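# Box the nut alone in the black box, then lid it

## Task

Place the nut, and nothing else, inside the black box, then shut that box using the lid that belongs to it. The boxes are cardboard, so avoid pressing on them or squeezing them hard.

## Robot and tools

Robot: two arms in a physics sim. left_arm carries a five-finger left hand and sits on the +y side; right_arm carries a right hand. Calibrated bases in the scene frame: left_arm (-0.042, +0.360, -0.002) m, quat_wxyz (+1.000, 0, 0, -0.005); right_arm (+0.011, -0.259, -0.001) m, no rotation. A post stands on the floor behind the arms. Loose objects may get a brief nudge now and then. The reference images (for example FIVE-FINGER LEFT HAND page 1) can be listed with show_instructions.

Frames: the scene frame has its origin at table-top height midway between the nominal bases, +z up, +x out over the table. Hand poses, velocities, targets and wrist-camera poses are reported in each arm's own base frame. Fixed cameras (cam_high, cam_low) and the table use the scene frame. Offsets you send are along the axes of that arm's current Hand target.

Hand point: a spot 0.05 m in front of the palm and 0.15 m from the wrist mount along the fingers. Its +z runs along straight fingers, +y out of the palm, +x across the palm away from the thumb on the right hand (toward the thumb on the left hand). Straight fingers extend 0.06 to 0.07 m past the point and lie 0.06 m behind it along -y. A wrist bracket on the little-finger side can strike things. Arms track loosely: at rest the hand may sit 1 to 3 cm (occasionally 5 cm) off the command, usually low; this is not evidence of contact. Orientation commands are clipped to within 40 degrees of the measured one each step.

Row layout (both execute_actions and move): one flat list of 28 numbers, each in [-1, 1], always covering both arms: left pose dx, dy, dz, rx, ry, rz; left hand little, ring, middle, index, thumb_bend, thumb_turn, force_limit, speed; then the same 14 for the right arm. Pose numbers are offsets, not poses: they are measured from the Hand target at the start of the action (or move), with 1.0 = 0.6 m for dx..dz and 180 degrees for the rotation vector rx, ry, rz. Sending zeros asks nothing new of that arm; repeating an offset moves it further. Hand motor numbers are absolute targets: +1 open/straight, -1 closed; for thumb_turn +1 is beside the palm, -1 opposite the fingers. force_limit runs linearly from about 0 N at -1 to 10 N at +1 (15 N for the two thumb motors). speed goes from near zero at -1 up to full at +0.48 and stays full to +1. Hands have no 'no change' value: to keep a hand as it is, resend the last eight numbers you gave it (or, if none yet, its hand_measured six plus hand_force_limit and hand_speed).

Tools:
- execute_actions(actions, cameras): actions is a list of actions; each action is up to 15 rows, one per 1/30 s step, the last row held through step 15. Every row in an action counts from the same starting Hand target. Images come back only for an empty actions list or when cameras names them (["all"], [], or names).
- move(target, speed, blend, blocking, cameras): straight-line path of each hand point to target, which is one 28-number row or a list of up to 15 rows; every row is an offset from the same starting Hand targets, not from the previous row. speed is m/s (0.002 to 4.3, default 0.25; turns at twice that in rad/s), one value or one per target. blend in metres rounds corners (0 means stop at each). blocking=false returns after about 0.5 s while the move continues. Paths stop after 10 s and do not avoid obstacles or the other arm. The result adds a move: line (done, off_target, moving, held, fault) and limits such as paced or held.
- wait(seconds, cameras): 0 to 3600 s, sends nothing new; returns early if a running move ends.
- stop(cameras): brakes a running move.
- zoom_image(camera, region): region [x0, y0, x1, y1] in pixels of that camera's latest image, at most 504 by 504; camera is cam_high, cam_low, cam_left_wrist or cam_right_wrist (all 896x504).
- show_instructions(): shows reference pages.
- finished_scene(scene): ends the scene for good; scene is 1 or omitted.

Results: end_effector_position (m) and end_effector_quat_wxyz per arm, Hand target (the commanded pose after clipping, which the next offsets start from), joint positions/velocities/torques, and per hand six-value lists in motor order: hand_measured (position on target scale), hand_stopped_by (moving, target, force, stalled, fault), hand_load_n (fingertip force, positive when pushed open). A lost grip shows as load falling to about 0. Action calls also list some step positions.

Gripping: with thumb_turn near -1, thumb and fingers enclose objects about 0.035 to 0.065 m thick; thumb tip against index pad can pinch lighter items up to about 0.08 m. For a soft grip close slowly (speed -0.94 or lower) with a modest force_limit. To squeeze more, raise force_limit and send a more-closed target; to loosen, send a more-open one.

Avoid: dropping parts even a few mm, releasing moving parts, fast impacts, hard pushes on the cardboard boxes or fixed things, crushing grips, heavy strain on fingers, arms or hands touching each other, and anything ending up off the table. To end a press against something, command back past the hand point. Holding loads or straining at full reach heats motors; a MOTOR HOT line warns, and at 100 °C the arm drops for 30 to 60 s.

Each tool is called as a command line: name --argument value for each argument, lists and objects as JSON in quotes; but a table of rows of numbers goes row by row, as --pt "numbers of a row", without its own name.

Reference images:

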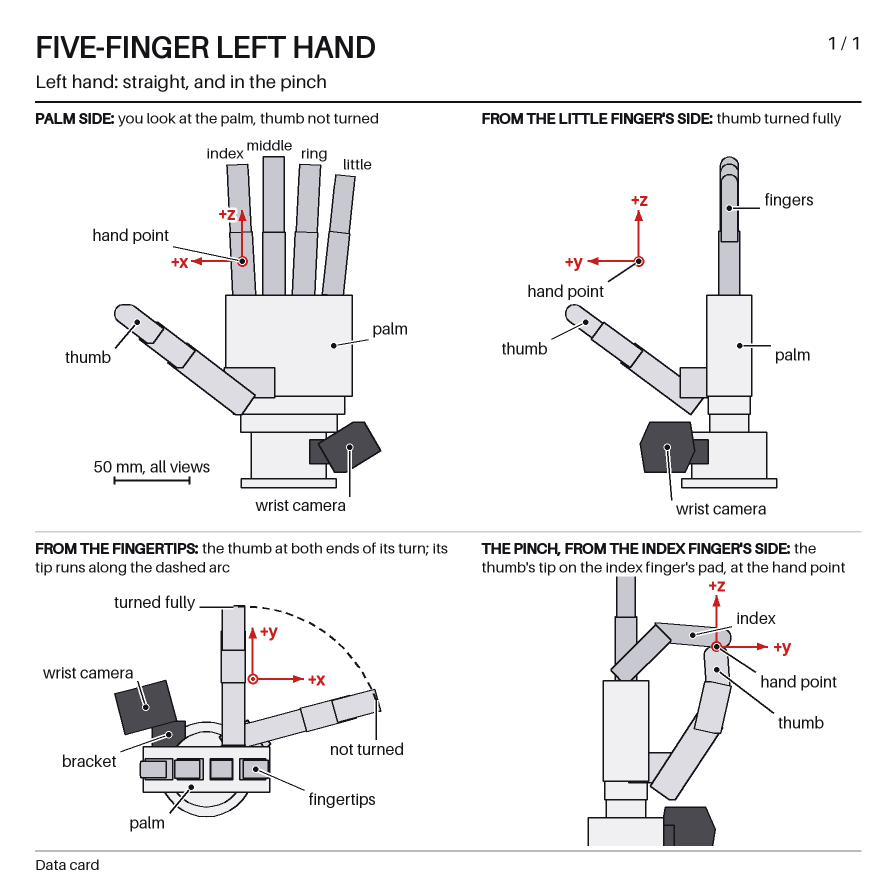

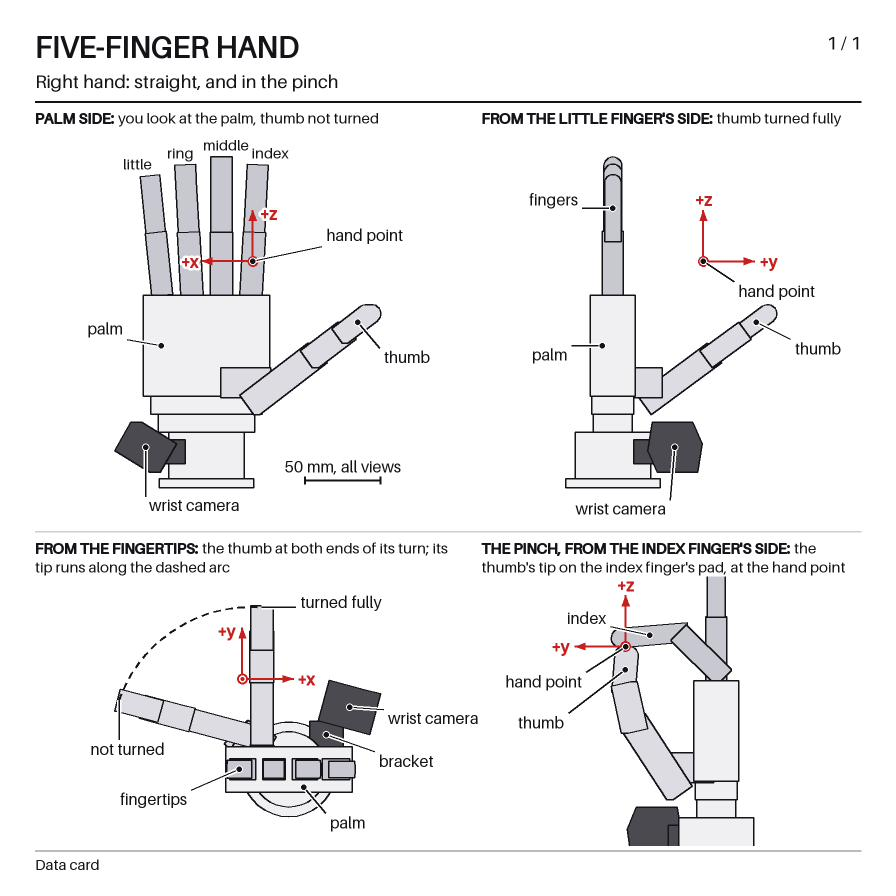

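## Session

execute_actions --actions '[]'

Scene clock: 0.00 s.
left_arm: end_effector_position=(+0.5215, -0.0533, +0.3714) hand_measured=(+1.000, +1.000, +1.000, +1.000, +1.000, +1.000) hand_load_n=(+0.0, +0.0, +0.0, +0.0, +0.0, +0.0) hand_stopped_by=(target, target, target, target, target, target) hand_force_limit=0.00 hand_speed=-0.80 end_effector_quat_wxyz=(-0.060, +0.990, +0.057, +0.115) | right_arm: end_effector_position=(+0.4194, +0.0029, +0.1869) hand_measured=(+1.000, +1.000, +1.000, +1.000, +1.000, +1.000) hand_load_n=(+0.0, +0.0, +0.0, +0.0, +0.0, +0.0) hand_stopped_by=(target, target, target, target, target, target) hand_force_limit=0.00 hand_speed=-0.80 end_effector_quat_wxyz=(-0.242, +0.967, -0.045, -0.059)
Joint positions: left_arm=[-0.05 1.498 1.81 -1.665 -0.144 -1.721] | right_arm=[-0.079 1.621 1.485 -1.582 -0.484 -1.593]
Joint velocities: within noise
Joint torques (N m): no reading
Heat: left arm: hottest wrist pitch 24 °C; right arm: hottest waist 24 °C.
Hand target: left_arm +0.5254, -0.0535, +0.3785; -0.059, +0.989, +0.058, +0.123 | right_arm +0.4263, +0.0023, +0.1945; -0.242, +0.968, -0.042, -0.047

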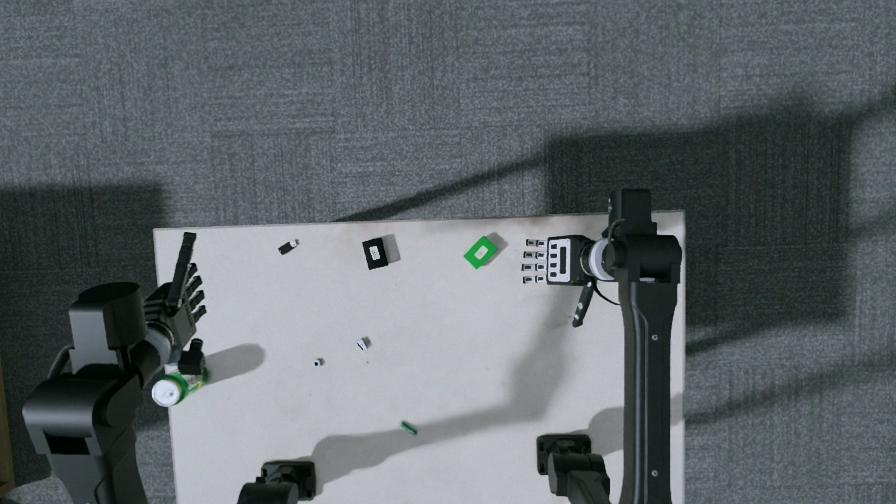

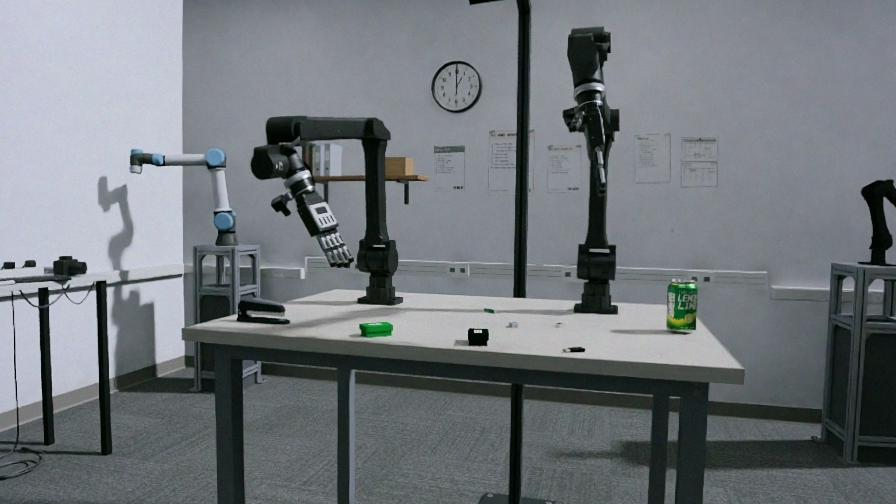

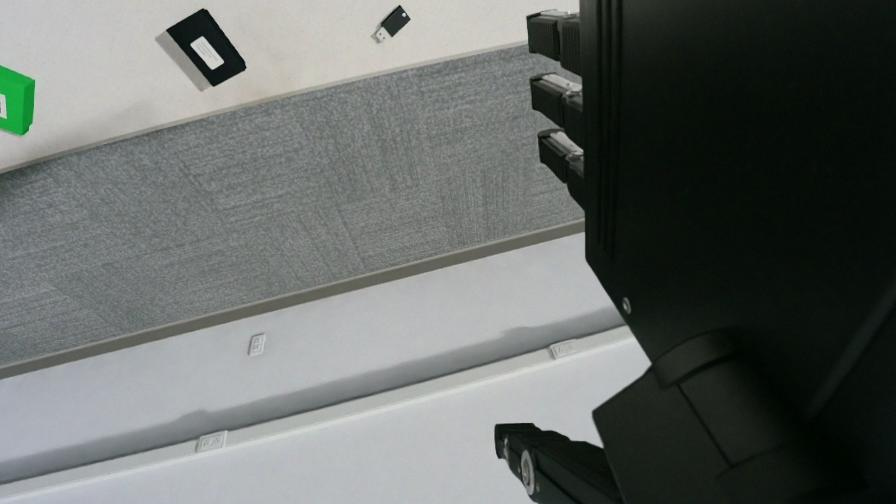

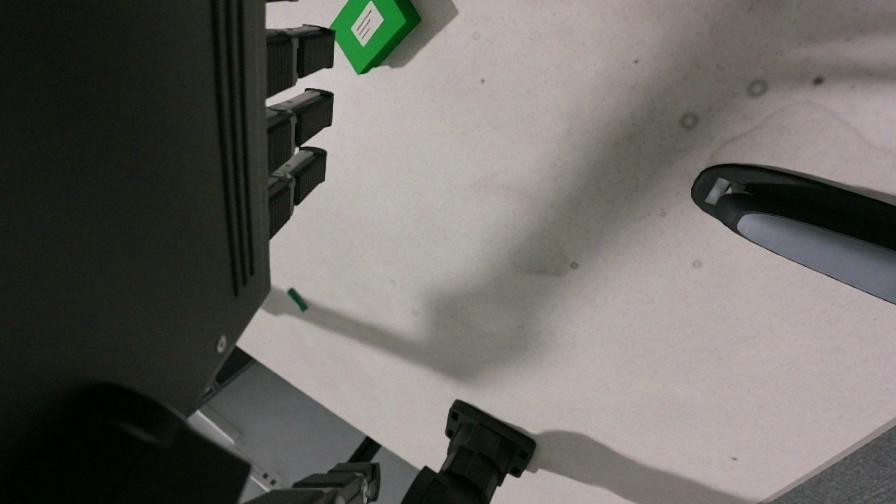

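zoom_image --camera "cam_high" --region '[260, 220, 440, 320]'

zoom_image --camera "cam_high" --region '[420, 210, 600, 310]'

zoom_image --camera "cam_high" --region '[290, 320, 440, 440]'

zoom_image --camera "cam_low" --region '[340, 290, 600, 370]'

Scaled by 2.800 from the camera's image (finer frame: 1280x720).

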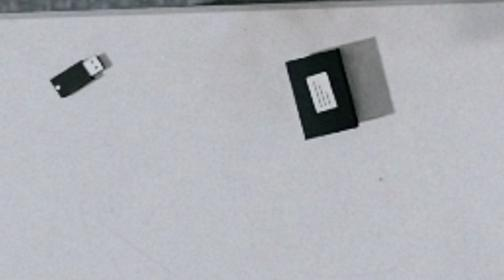

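Scaled by 2.800 from the camera's image (finer frame: 1280x720).

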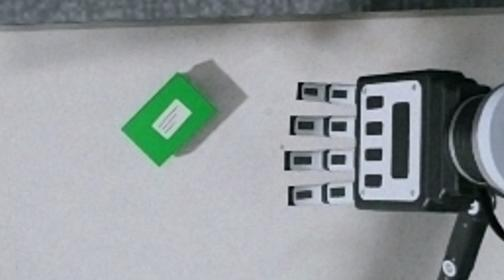

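Scaled by 3.360 from the camera's image (finer frame: 1280x720).

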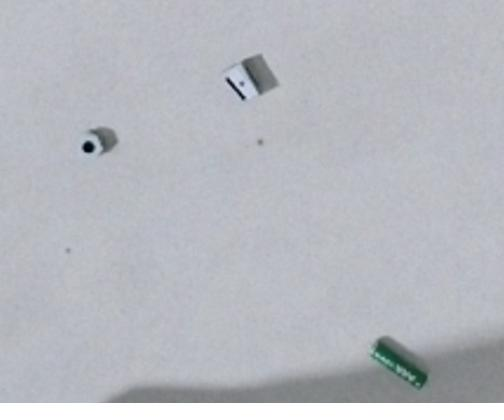

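Scaled by 1.938 from the camera's image (finer frame: 1280x720).

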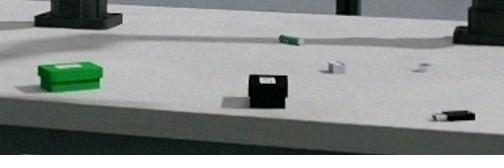

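move --target '[-0.0642, 0.2569, 0.0898, -0.079, 0.4985, 0.780, 1, 1, 1, 1, 1, -1, -0.6, 0.0, 0, 0, 0, 0, 0, 0, 1, 1, 1, 1, 1, 1, 0.0, -0.8]' --speed 0.3 --cameras '["all"]'

Scene clock: 81.20 s.
left_arm: end_effector_position=(+0.5097, -0.1974, +0.2929) hand_measured=(+1.000, +1.000, +1.000, +1.000, +1.000, -1.000) hand_load_n=(+0.0, +0.0, +0.0, +0.0, +0.0, +0.0) hand_stopped_by=(target, target, target, target, target, target) hand_force_limit=-0.60 hand_speed=0.00 end_effector_quat_wxyz=(+0.050, -0.110, +0.860, -0.495) | right_arm: end_effector_position=(+0.4194, +0.0029, +0.1869) hand_measured=(+1.000, +1.000, +1.000, +1.000, +1.000, +1.000) hand_load_n=(+0.0, +0.0, +0.0, +0.0, +0.0, +0.0) hand_stopped_by=(target, target, target, target, target, target) hand_force_limit=0.00 hand_speed=-0.80 end_effector_quat_wxyz=(-0.242, +0.967, -0.045, -0.059)
Joint positions: left_arm=[-0.108 1.584 1.58 -1.053 0.953 0.939] | right_arm=[-0.079 1.621 1.485 -1.582 -0.484 -1.593]
Joint torques (N m): left_arm=[-1.73 -11.63 16.08 1.02 0.64 0.11] | right_arm=[1.96 -16.38 11.21 -0.23 -0.49 -0.02]
Heat: left arm: hottest elbow 29 °C; right arm: hottest elbow 30 °C.
Hand target: left_arm +0.5208, -0.2024, +0.3009; +0.056, -0.097, +0.861, -0.496 | right_arm +0.4263, +0.0023, +0.1945; -0.242, +0.968, -0.042, -0.047
Off the commanded pose: left_arm 0.015 m, 2 deg | right_arm 0.010 m, 1 deg.
move: off_target (left_arm)
cam_left_wrist: T_world_to_cam=[[-0.09788, -0.47843, 0.87265, -0.31083], [-0.91492, 0.38829, 0.11027, 0.50215], [-0.3916, -0.78761, -0.47573, 0.30012]] pos_world=[0.54653, -0.10732, 0.35866]

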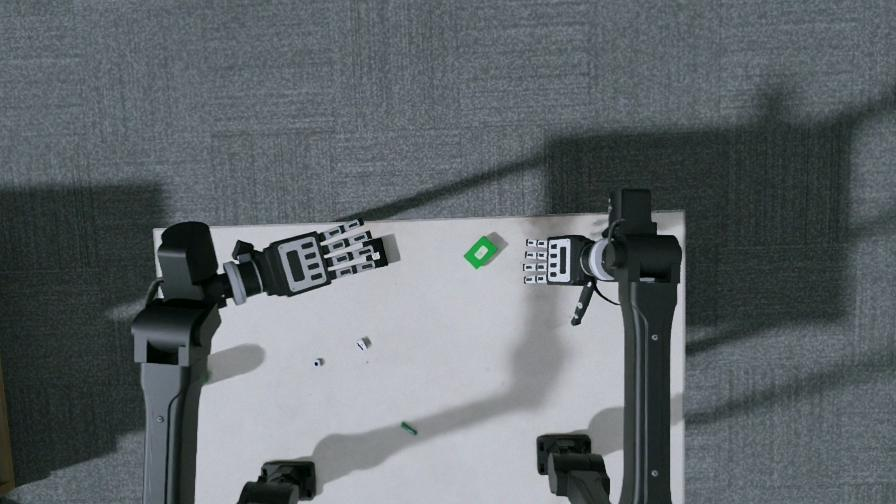

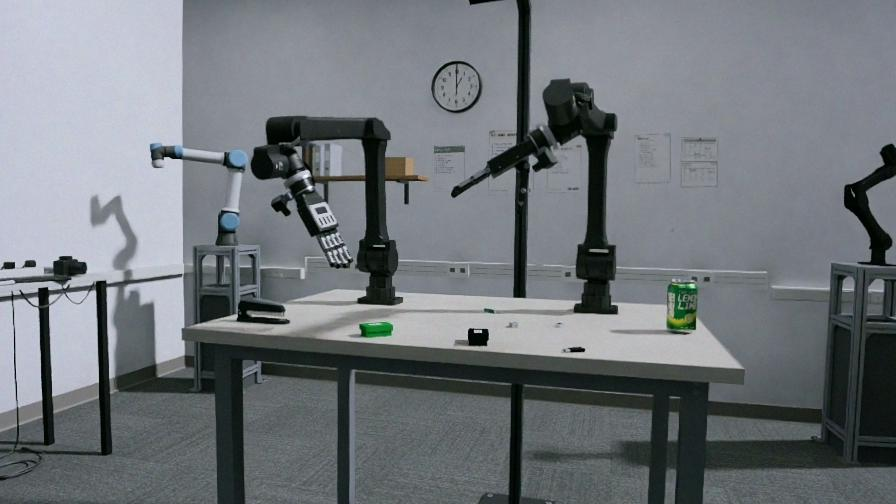

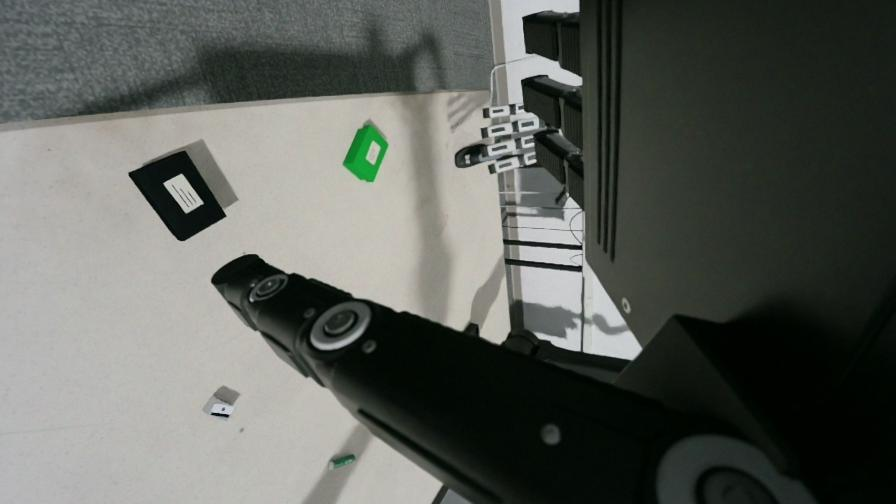

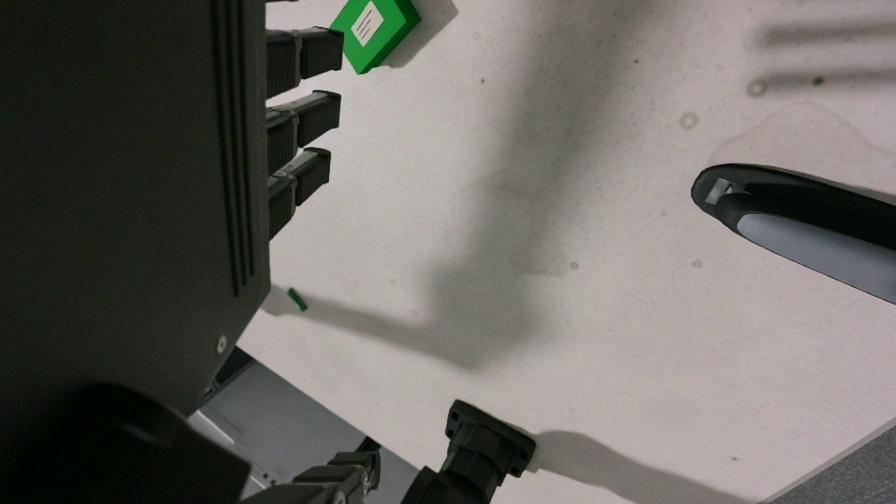

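zoom_image --camera "cam_left_wrist" --region '[100, 120, 280, 260]'

zoom_image --camera "cam_right_wrist" --region '[300, 0, 480, 100]'

Scaled by 2.800 from the camera's image (finer frame: 1280x720).

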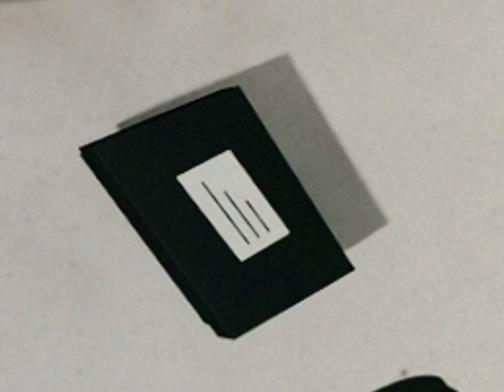

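Scaled by 2.800 from the camera's image (finer frame: 1280x720).

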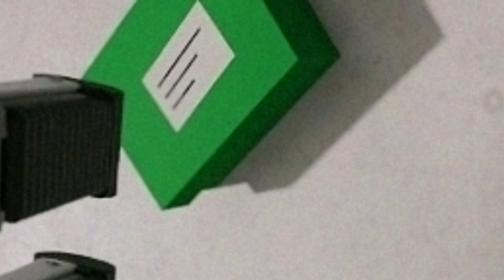

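move --target '[0.0545, 0.2108, 0.1783, 0, 0, 0, -0.9, 0.5, 0.5, 0.5, 0.5, -1, -0.6, 0.0, 0, 0, 0, 0, 0, 0, 1, 1, 1, 1, 1, 1, 0.0, -0.8]' --speed 0.15 --cameras '["all"]'

Scene clock: 94.33 s.
left_arm: end_effector_position=(+0.4944, -0.2335, +0.1439) hand_measured=(-0.900, +0.500, +0.500, +0.500, +0.500, -1.000) hand_load_n=(+0.0, +0.0, +0.0, +0.0, +0.0, +0.5) hand_stopped_by=(target, target, target, target, target, target) hand_force_limit=-0.60 hand_speed=0.00 end_effector_quat_wxyz=(+0.061, -0.095, +0.861, -0.496) | right_arm: end_effector_position=(+0.4194, +0.0029, +0.1869) hand_measured=(+1.000, +1.000, +1.000, +1.000, +1.000, +1.000) hand_load_n=(+0.0, +0.0, +0.0, +0.0, +0.0, +0.0) hand_stopped_by=(target, target, target, target, target, target) hand_force_limit=0.00 hand_speed=-0.80 end_effector_quat_wxyz=(-0.242, +0.967, -0.045, -0.059)
Joint positions: left_arm=[-0.185 1.618 1.211 -0.553 0.914 0.859] | right_arm=[-0.079 1.621 1.485 -1.582 -0.484 -1.593]
Joint torques (N m): left_arm=[-1.61 -12.16 11.08 2.11 0.45 -0.16] | right_arm=[1.96 -16.38 11.22 -0.21 -0.49 -0.02]
Heat: left arm: hottest elbow 30 °C; right arm: hottest elbow 31 °C.
Hand target: left_arm +0.4957, -0.2381, +0.1380; +0.057, -0.097, +0.861, -0.496 | right_arm +0.4263, +0.0023, +0.1945; -0.242, +0.968, -0.042, -0.047
Off the commanded pose: left_arm 0.008 m, 1 deg | right_arm 0.010 m, 1 deg.
move: done
cam_left_wrist: T_world_to_cam=[[-0.13417, -0.47886, 0.86758, -0.18096], [-0.91193, 0.40227, 0.081, 0.52465], [-0.38779, -0.78031, -0.49066, 0.19682]] pos_world=[0.53049, -0.14413, 0.21107]

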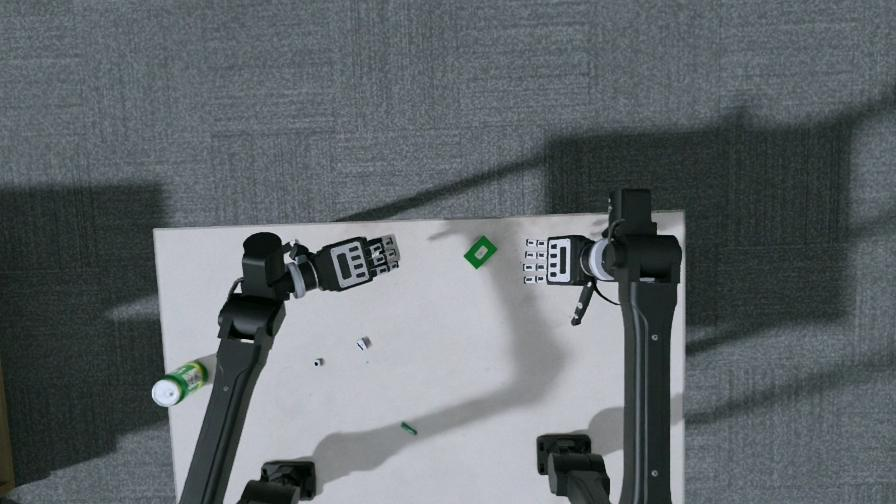

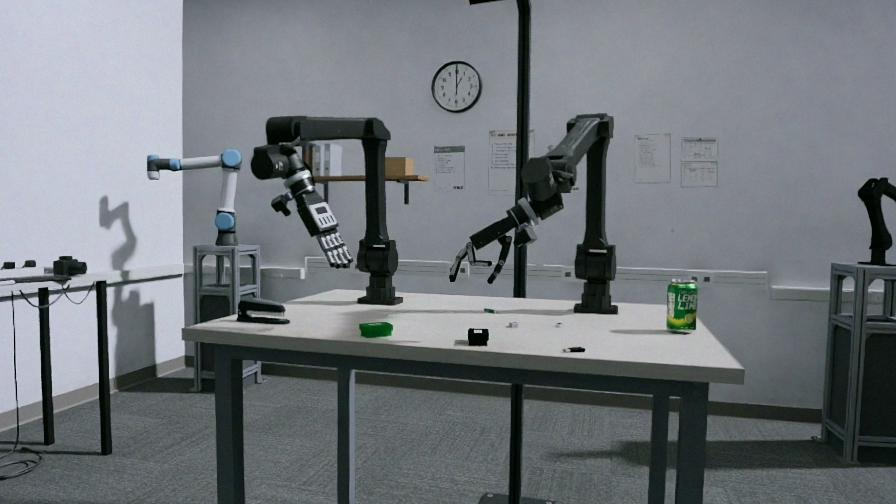

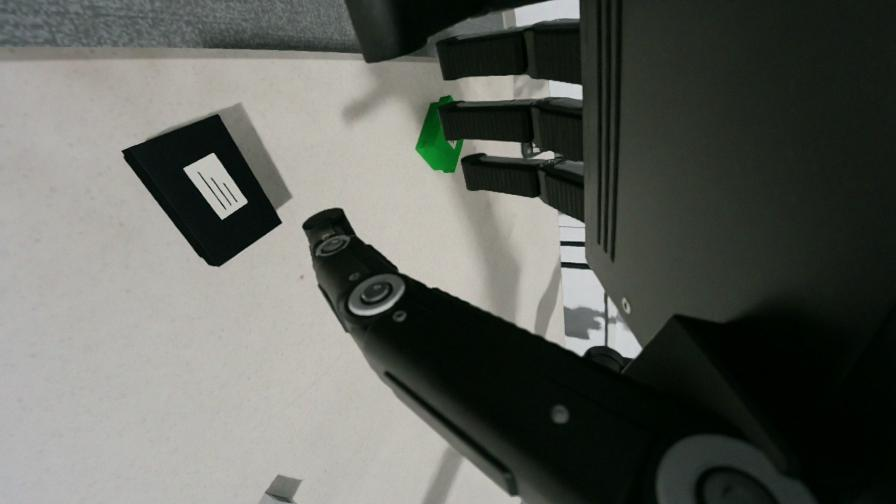

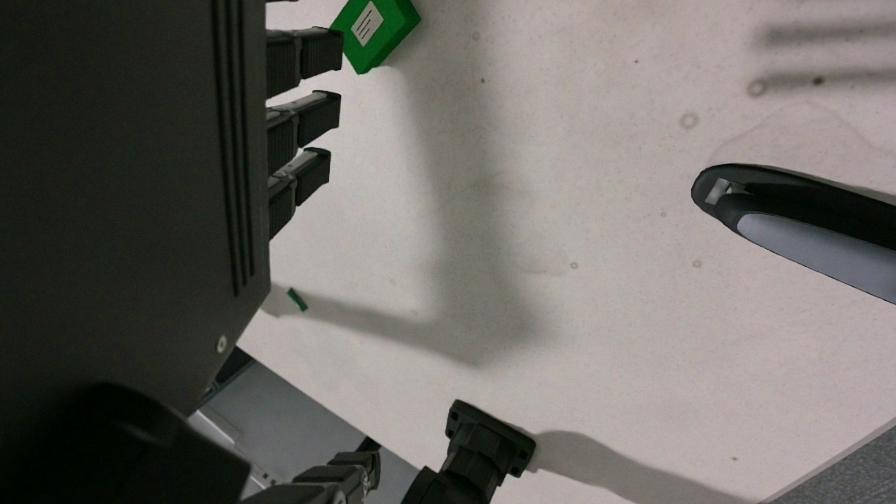

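zoom_image --camera "cam_low" --region '[455, 318, 505, 353]'

zoom_image --camera "cam_low" --region '[350, 310, 400, 345]'

zoom_image --camera "cam_left_wrist" --region '[110, 100, 300, 280]'

Scaled by 10.080 from the camera's image (finer frame: 1280x720).

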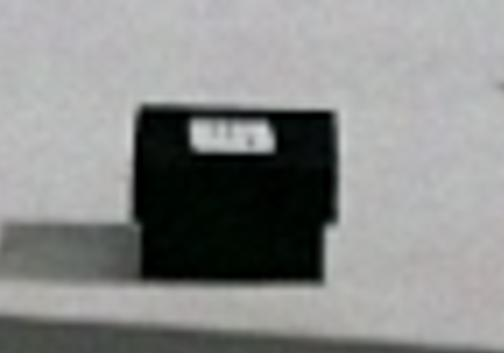

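Scaled by 10.080 from the camera's image (finer frame: 1280x720).

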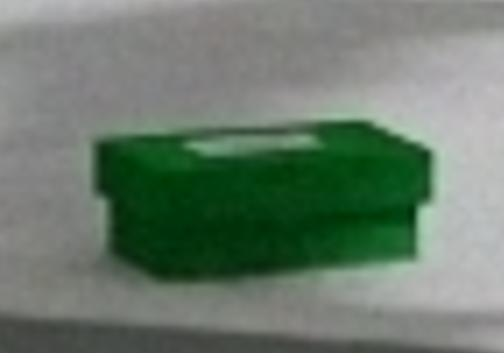

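Scaled by 2.653 from the camera's image (finer frame: 1280x720).

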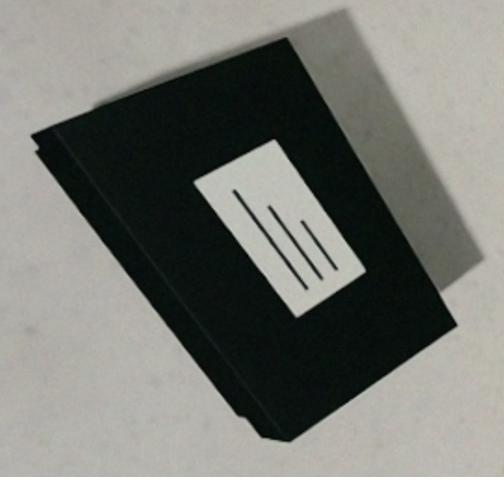

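move --target '[-0.0223, 0.1228, 0.0173, 0, 0, 0, -0.9, 0.5, 0.5, 0.5, 0.5, -1, -0.6, 0.0, 0, 0, 0, 0, 0, 0, 1, 1, 1, 1, 1, 1, 0.0, -0.8]' --speed 0.1 --cameras '["cam_high","cam_low","cam_left_wrist"]'

Scene clock: 112.03 s.
left_arm: end_effector_position=(+0.4991, -0.2110, +0.0783) hand_measured=(-0.900, +0.500, +0.500, +0.500, +0.500, -1.000) hand_load_n=(+0.0, +0.0, +0.0, -0.5, +0.5, +0.0) hand_stopped_by=(target, target, target, target, target, target) hand_force_limit=-0.60 hand_speed=0.00 end_effector_quat_wxyz=(+0.054, -0.099, +0.860, -0.497) | right_arm: end_effector_position=(+0.4194, +0.0029, +0.1869) hand_measured=(+1.000, +1.000, +1.000, +1.000, +1.000, +1.000) hand_load_n=(+0.0, +0.0, +0.0, +0.0, +0.0, +0.0) hand_stopped_by=(target, target, target, target, target, target) hand_force_limit=0.00 hand_speed=-0.80 end_effector_quat_wxyz=(-0.242, +0.967, -0.045, -0.059)
Joint positions: left_arm=[-0.137 1.713 1.146 -0.455 0.944 0.918] | right_arm=[-0.079 1.621 1.485 -1.582 -0.484 -1.593]
Joint torques (N m): left_arm=[-0.38 -12.51 10 2.02 0.63 0.11] | right_arm=[2.02 -16.38 11.22 -0.2 -0.49 -0.02]
Heat: left arm: hottest elbow 30 °C; right arm: hottest elbow 31 °C.
Hand target: left_arm +0.5025, -0.2079, +0.0689; +0.057, -0.097, +0.861, -0.496 | right_arm +0.4263, +0.0023, +0.1945; -0.242, +0.968, -0.042, -0.047
Off the commanded pose: left_arm 0.010 m, 0 deg | right_arm 0.010 m, 1 deg.
move: done
cam_left_wrist: T_world_to_cam=[[-0.1203, -0.47618, 0.87108, -0.11921], [-0.91126, 0.4011, 0.09341, 0.52361], [-0.39387, -0.78254, -0.48218, 0.18588]] pos_world=[0.53602, -0.12132, 0.14456]

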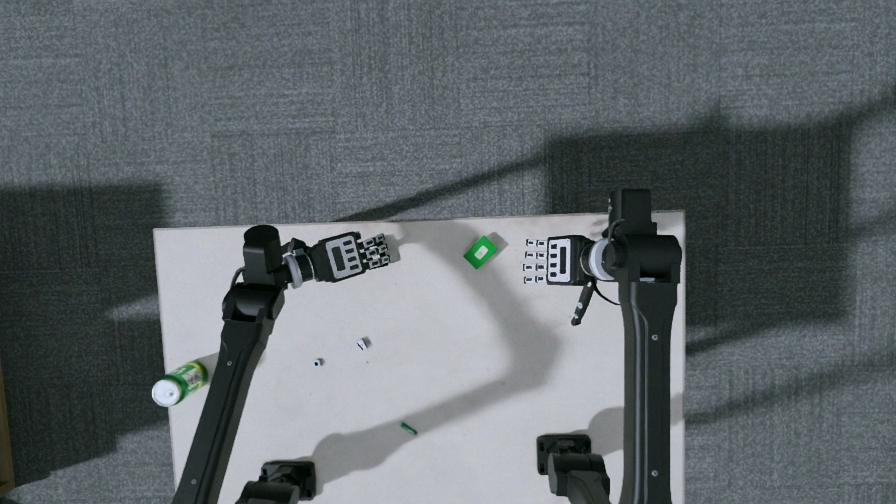

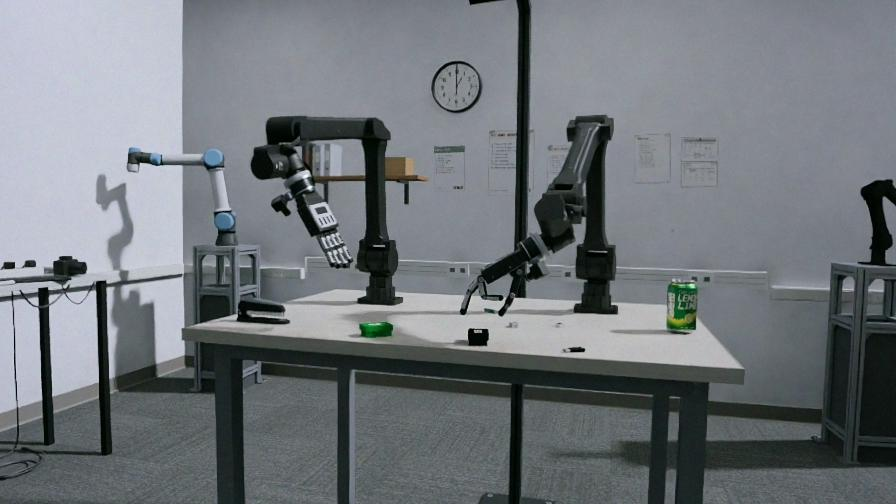

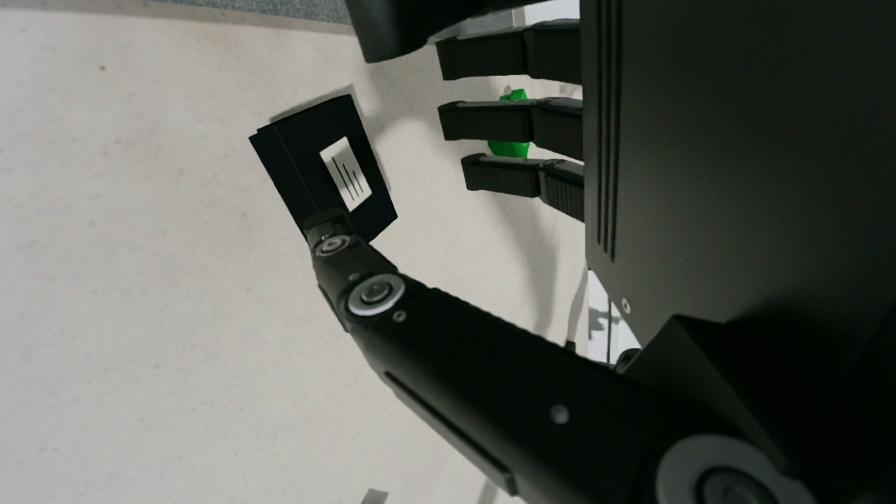

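zoom_image --camera "cam_low" --region '[440, 260, 540, 360]'

Scaled by 5.040 from the camera's image (finer frame: 1280x720).

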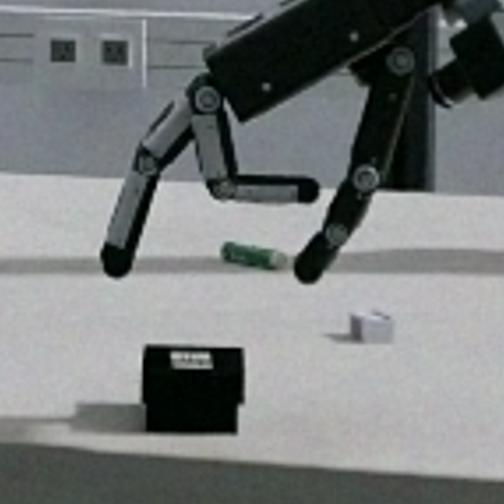

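move --target '[0.0117, 0.0325, 0.0302, 0, 0, 0, -0.9, 0.5, 0.5, 0.5, 0.5, -1, -0.6, 0.0, 0, 0, 0, 0, 0, 0, 1, 1, 1, 1, 1, 1, 0.0, -0.8]' --speed 0.08 --cameras '["cam_low","cam_left_wrist"]'

zoom_image --camera "cam_low" --region '[440, 270, 530, 360]'

Scene clock: 131.70 s.
left_arm: end_effector_position=(+0.4981, -0.2102, +0.0515) hand_measured=(-0.900, +0.500, +0.500, +0.500, +0.500, -1.000) hand_load_n=(+0.0, +0.0, +0.0, +0.0, +0.0, +0.0) hand_stopped_by=(target, target, target, target, target, target) hand_force_limit=-0.60 hand_speed=0.00 end_effector_quat_wxyz=(+0.063, -0.096, +0.860, -0.497) | right_arm: end_effector_position=(+0.4194, +0.0029, +0.1869) hand_measured=(+1.000, +1.000, +1.000, +1.000, +1.000, +1.000) hand_load_n=(+0.0, +0.0, +0.0, +0.0, +0.0, +0.0) hand_stopped_by=(target, target, target, target, target, target) hand_force_limit=0.00 hand_speed=-0.80 end_effector_quat_wxyz=(-0.242, +0.967, -0.045, -0.059)
Joint positions: left_arm=[-0.137 1.744 1.102 -0.364 0.94 0.919] | right_arm=[-0.079 1.621 1.485 -1.582 -0.484 -1.593]
Joint torques (N m): left_arm=[-1.67 -12.69 9.7 2.1 0.49 -0.11] | right_arm=[1.96 -16.38 11.22 -0.21 -0.49 -0.02]
Heat: left arm: hottest elbow 29 °C; right arm: hottest elbow 32 °C.
Hand target: left_arm +0.4970, -0.2153, +0.0430; +0.057, -0.097, +0.861, -0.496 | right_arm +0.4263, +0.0023, +0.1945; -0.242, +0.968, -0.042, -0.047
Off the commanded pose: left_arm 0.010 m, 1 deg | right_arm 0.010 m, 1 deg.
move: done
cam_left_wrist: T_world_to_cam=[[-0.13487, -0.47793, 0.86798, -0.08855], [-0.9136, 0.3991, 0.0778, 0.52645], [-0.3836, -0.7825, -0.49046, 0.16856]] pos_world=[0.53368, -0.12053, 0.11857]

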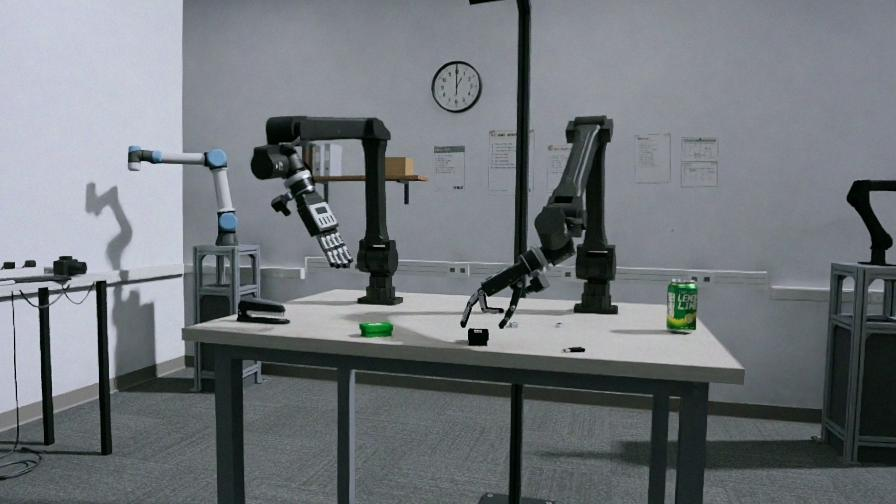

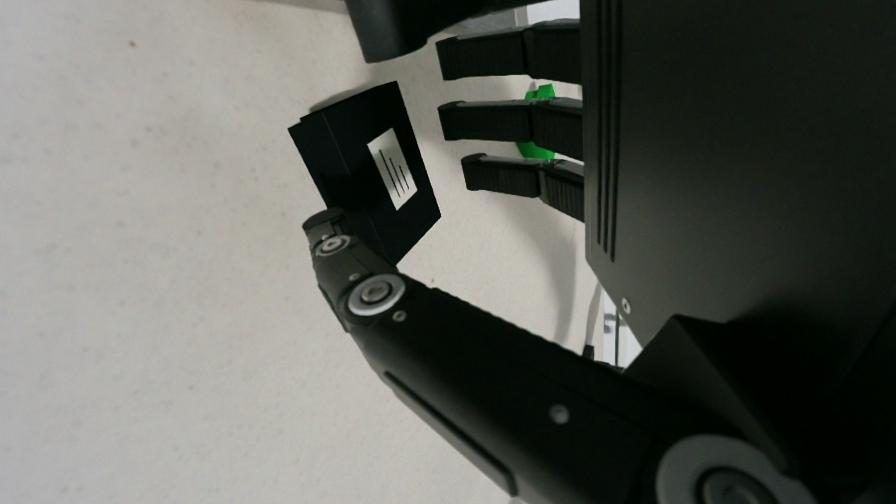

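Scaled by 5.600 from the camera's image (finer frame: 1280x720).

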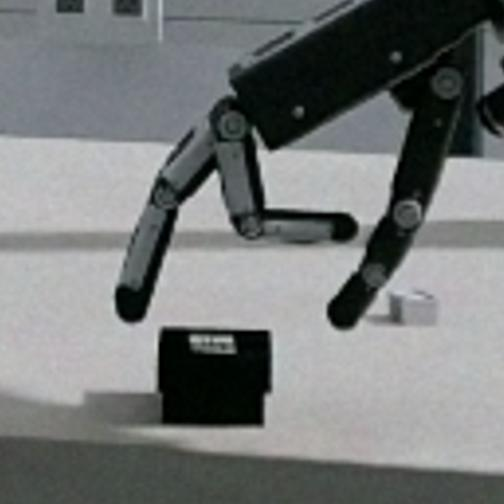

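move --target '[0.0045, 0.0187, 0.0227, 0, 0, 0, -0.9, 0.5, 0.5, 0.5, 0.5, -1, -0.6, 0.0, 0, 0, 0, 0, 0, 0, 1, 1, 1, 1, 1, 1, 0.0, -0.8]' --speed 0.06 --cameras '["cam_low","cam_left_wrist"]'

zoom_image --camera "cam_low" --region '[440, 270, 530, 360]'

zoom_image --camera "cam_left_wrist" --region '[260, 20, 560, 320]'

Scene clock: 136.47 s.
left_arm: end_effector_position=(+0.4978, -0.2174, +0.0362) hand_measured=(-0.900, +0.500, +0.500, +0.500, +0.500, -1.000) hand_load_n=(+0.0, +0.0, +0.0, +0.0, +0.0, +0.0) hand_stopped_by=(target, target, target, target, target, target) hand_force_limit=-0.60 hand_speed=0.00 end_effector_quat_wxyz=(+0.064, -0.093, +0.860, -0.497) | right_arm: end_effector_position=(+0.4194, +0.0029, +0.1869) hand_measured=(+1.000, +1.000, +1.000, +1.000, +1.000, +1.000) hand_load_n=(+0.0, +0.0, -0.5, +0.0, +0.0, +0.0) hand_stopped_by=(target, target, target, target, target, target) hand_force_limit=0.00 hand_speed=-0.80 end_effector_quat_wxyz=(-0.242, +0.967, -0.045, -0.059)
Joint positions: left_arm=[-0.152 1.769 1.086 -0.304 0.932 0.903] | right_arm=[-0.079 1.621 1.485 -1.582 -0.484 -1.593]
Joint torques (N m): left_arm=[-1.67 -12.69 9.33 2.06 0.46 -0.15] | right_arm=[2.08 -16.5 11.22 -0.23 -0.49 -0.02]
Heat: left arm: hottest elbow 29 °C; right arm: hottest elbow 32 °C.
Hand target: left_arm +0.4958, -0.2218, +0.0264; +0.057, -0.097, +0.861, -0.496 | right_arm +0.4263, +0.0023, +0.1945; -0.242, +0.968, -0.042, -0.047
Off the commanded pose: left_arm 0.011 m, 1 deg | right_arm 0.010 m, 1 deg.
move: off_target (left_arm)
cam_left_wrist: T_world_to_cam=[[-0.14048, -0.47773, 0.8672, -0.07593], [-0.91293, 0.40149, 0.07329, 0.53062], [-0.38318, -0.7814, -0.49253, 0.15534]] pos_world=[0.53327, -0.12793, 0.10347]

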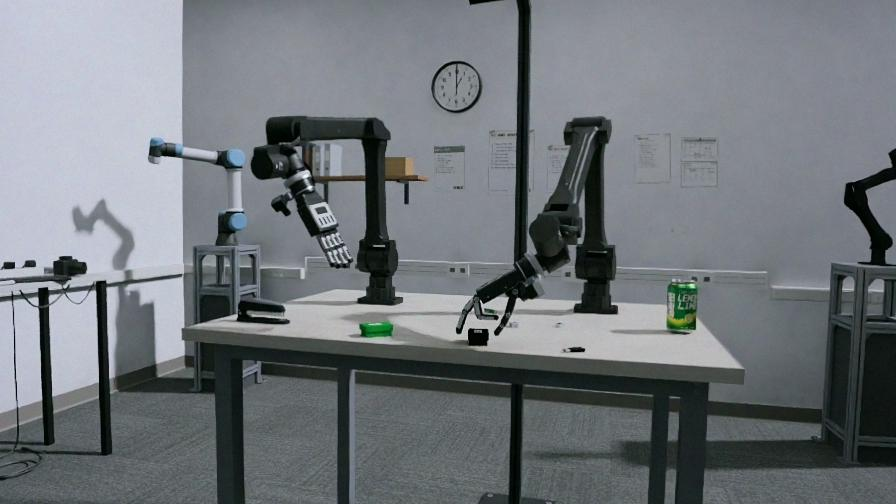

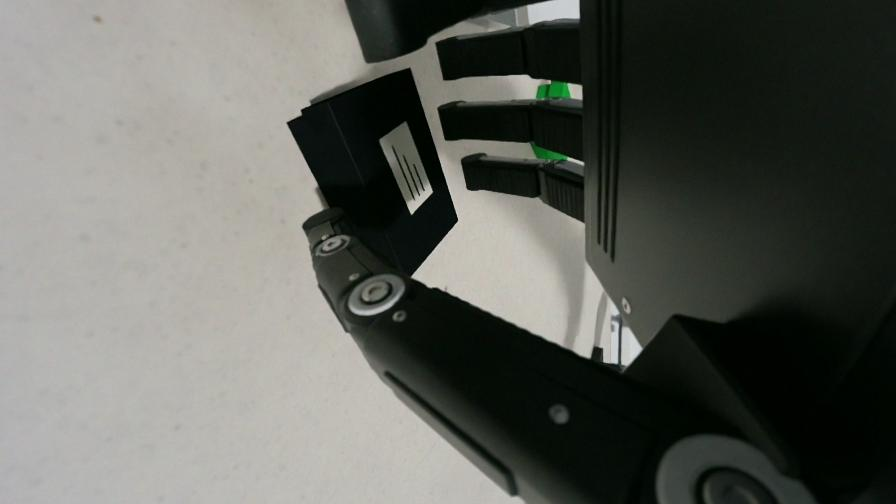

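Scaled by 5.600 from the camera's image (finer frame: 1280x720).

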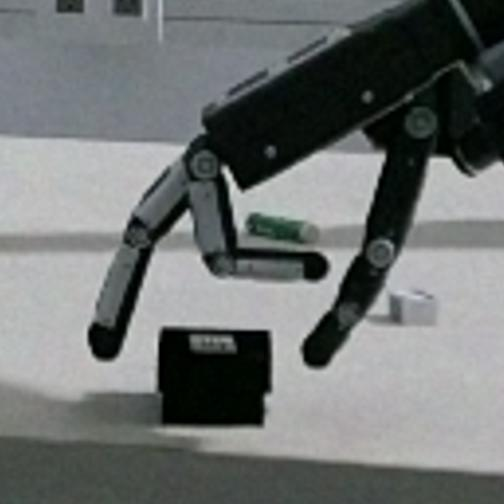

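Scaled by 1.680 from the camera's image (finer frame: 1280x720).

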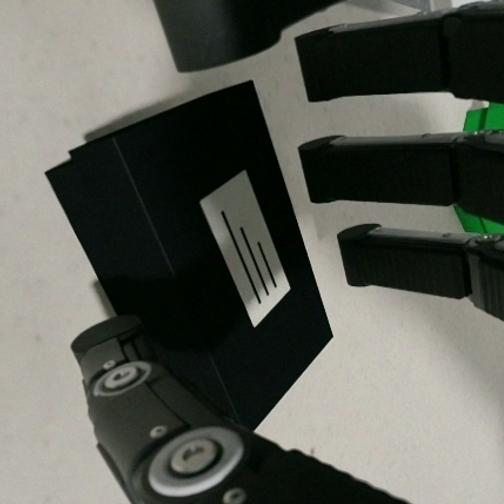

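move --pt "0 0.0087 0.005 0 0 0 -0.9 1 0.5 0.5 0.5 -1 -0.7 -0.5 0 0 0 0 0 0 1 1 1 1 1 1 0.0 -0.8" --pt "0 0.0087 0.005 0 0 0 -0.9 1 0.2 0.2 0.1 -1 -0.8 -0.94 0 0 0 0 0 0 1 1 1 1 1 1 0.0 -0.8" --speed 0.06 --cameras '["cam_low","cam_left_wrist"]'

zoom_image --camera "cam_low" --region '[440, 270, 530, 360]'

zoom_image --camera "cam_left_wrist" --region '[260, 20, 560, 320]'

Scene clock: 146.67 s.
left_arm: end_effector_position=(+0.5003, -0.2178, +0.0338) hand_measured=(-0.900, +1.000, +0.224, +0.218, +0.358, -1.000) hand_load_n=(+0.0, +0.0, +1.5, +1.5, +2.0, -0.5) hand_stopped_by=(target, target, force, force, force, target) hand_force_limit=-0.80 hand_speed=-0.94 end_effector_quat_wxyz=(+0.067, -0.092, +0.860, -0.498) | right_arm: end_effector_position=(+0.4194, +0.0029, +0.1869) hand_measured=(+1.000, +1.000, +1.000, +1.000, +1.000, +1.000) hand_load_n=(+0.0, +0.0, +0.0, +0.0, +0.0, +0.0) hand_stopped_by=(target, target, target, target, target, target) hand_force_limit=0.00 hand_speed=-0.80 end_effector_quat_wxyz=(-0.242, +0.967, -0.045, -0.059)
Joint positions: left_arm=[-0.152 1.776 1.086 -0.29 0.932 0.902] | right_arm=[-0.079 1.621 1.485 -1.582 -0.484 -1.593]
Joint torques (N m): left_arm=[-1.61 -12.57 8.91 2.13 0.45 -0.12] | right_arm=[1.96 -16.38 11.22 -0.21 -0.48 -0.01]
Heat: left arm: hottest elbow 28 °C; right arm: hottest elbow 32 °C.
Hand target: left_arm +0.4958, -0.2218, +0.0205; +0.057, -0.097, +0.861, -0.496 | right_arm +0.4263, +0.0023, +0.1945; -0.242, +0.968, -0.042, -0.047
Off the commanded pose: left_arm 0.015 m, 1 deg | right_arm 0.010 m, 1 deg.
move: off_target (left_arm); target 2's new numbers were sent with left_arm's hand 0.015 m and 1 deg from that target
cam_left_wrist: T_world_to_cam=[[-0.14663, -0.47661, 0.8668, -0.07029], [-0.9136, 0.4012, 0.06606, 0.53365], [-0.37925, -0.78223, -0.49426, 0.15274]] pos_world=[0.53516, -0.12812, 0.10117]

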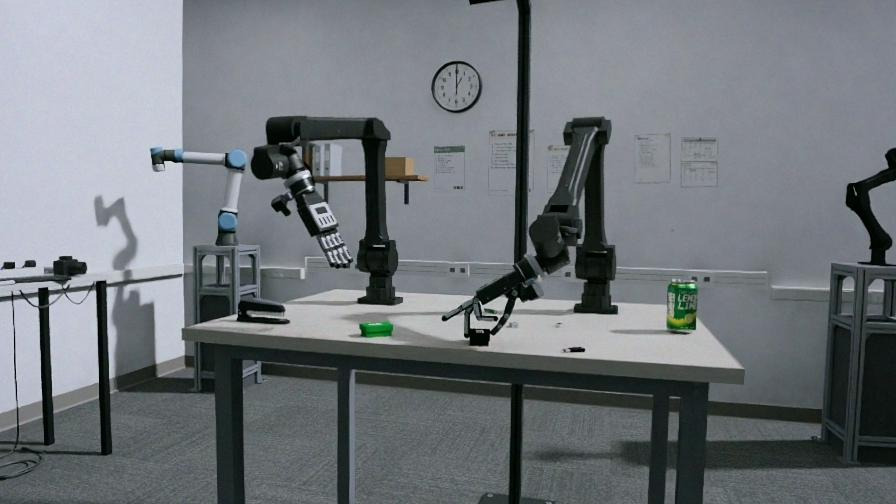

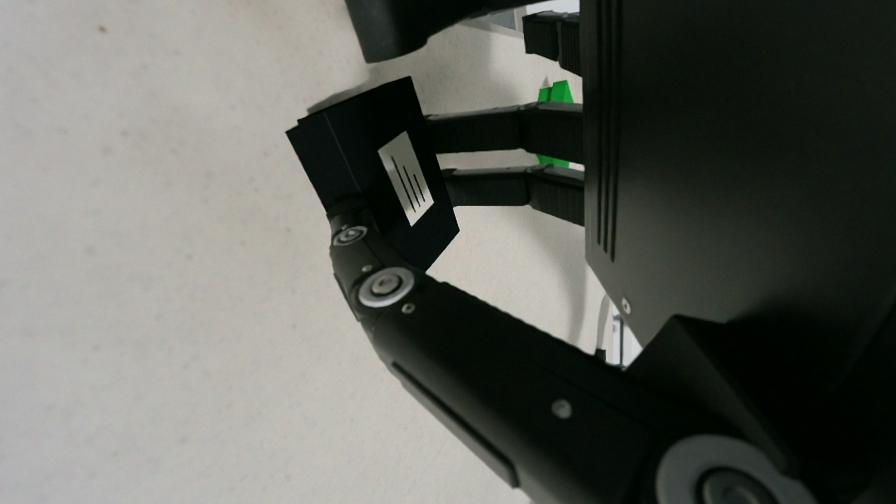

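Scaled by 5.600 from the camera's image (finer frame: 1280x720).

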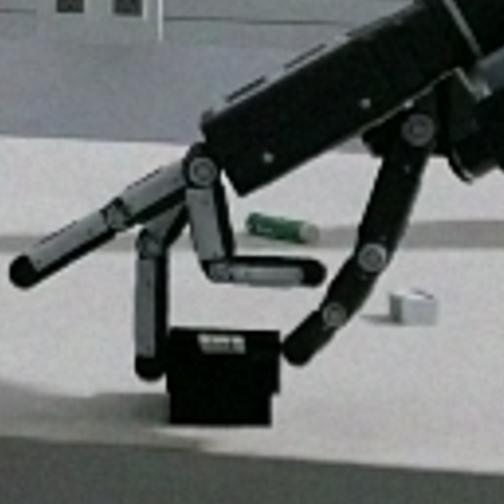

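Scaled by 1.680 from the camera's image (finer frame: 1280x720).

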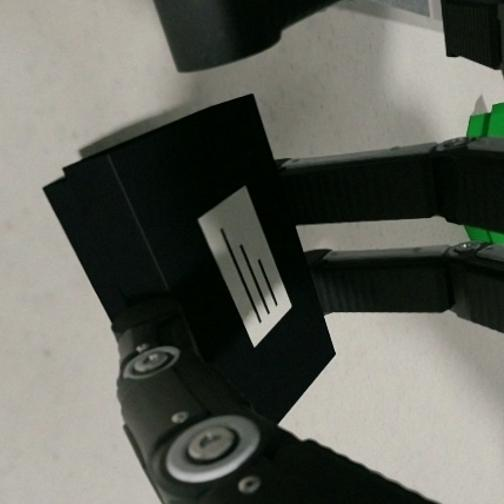

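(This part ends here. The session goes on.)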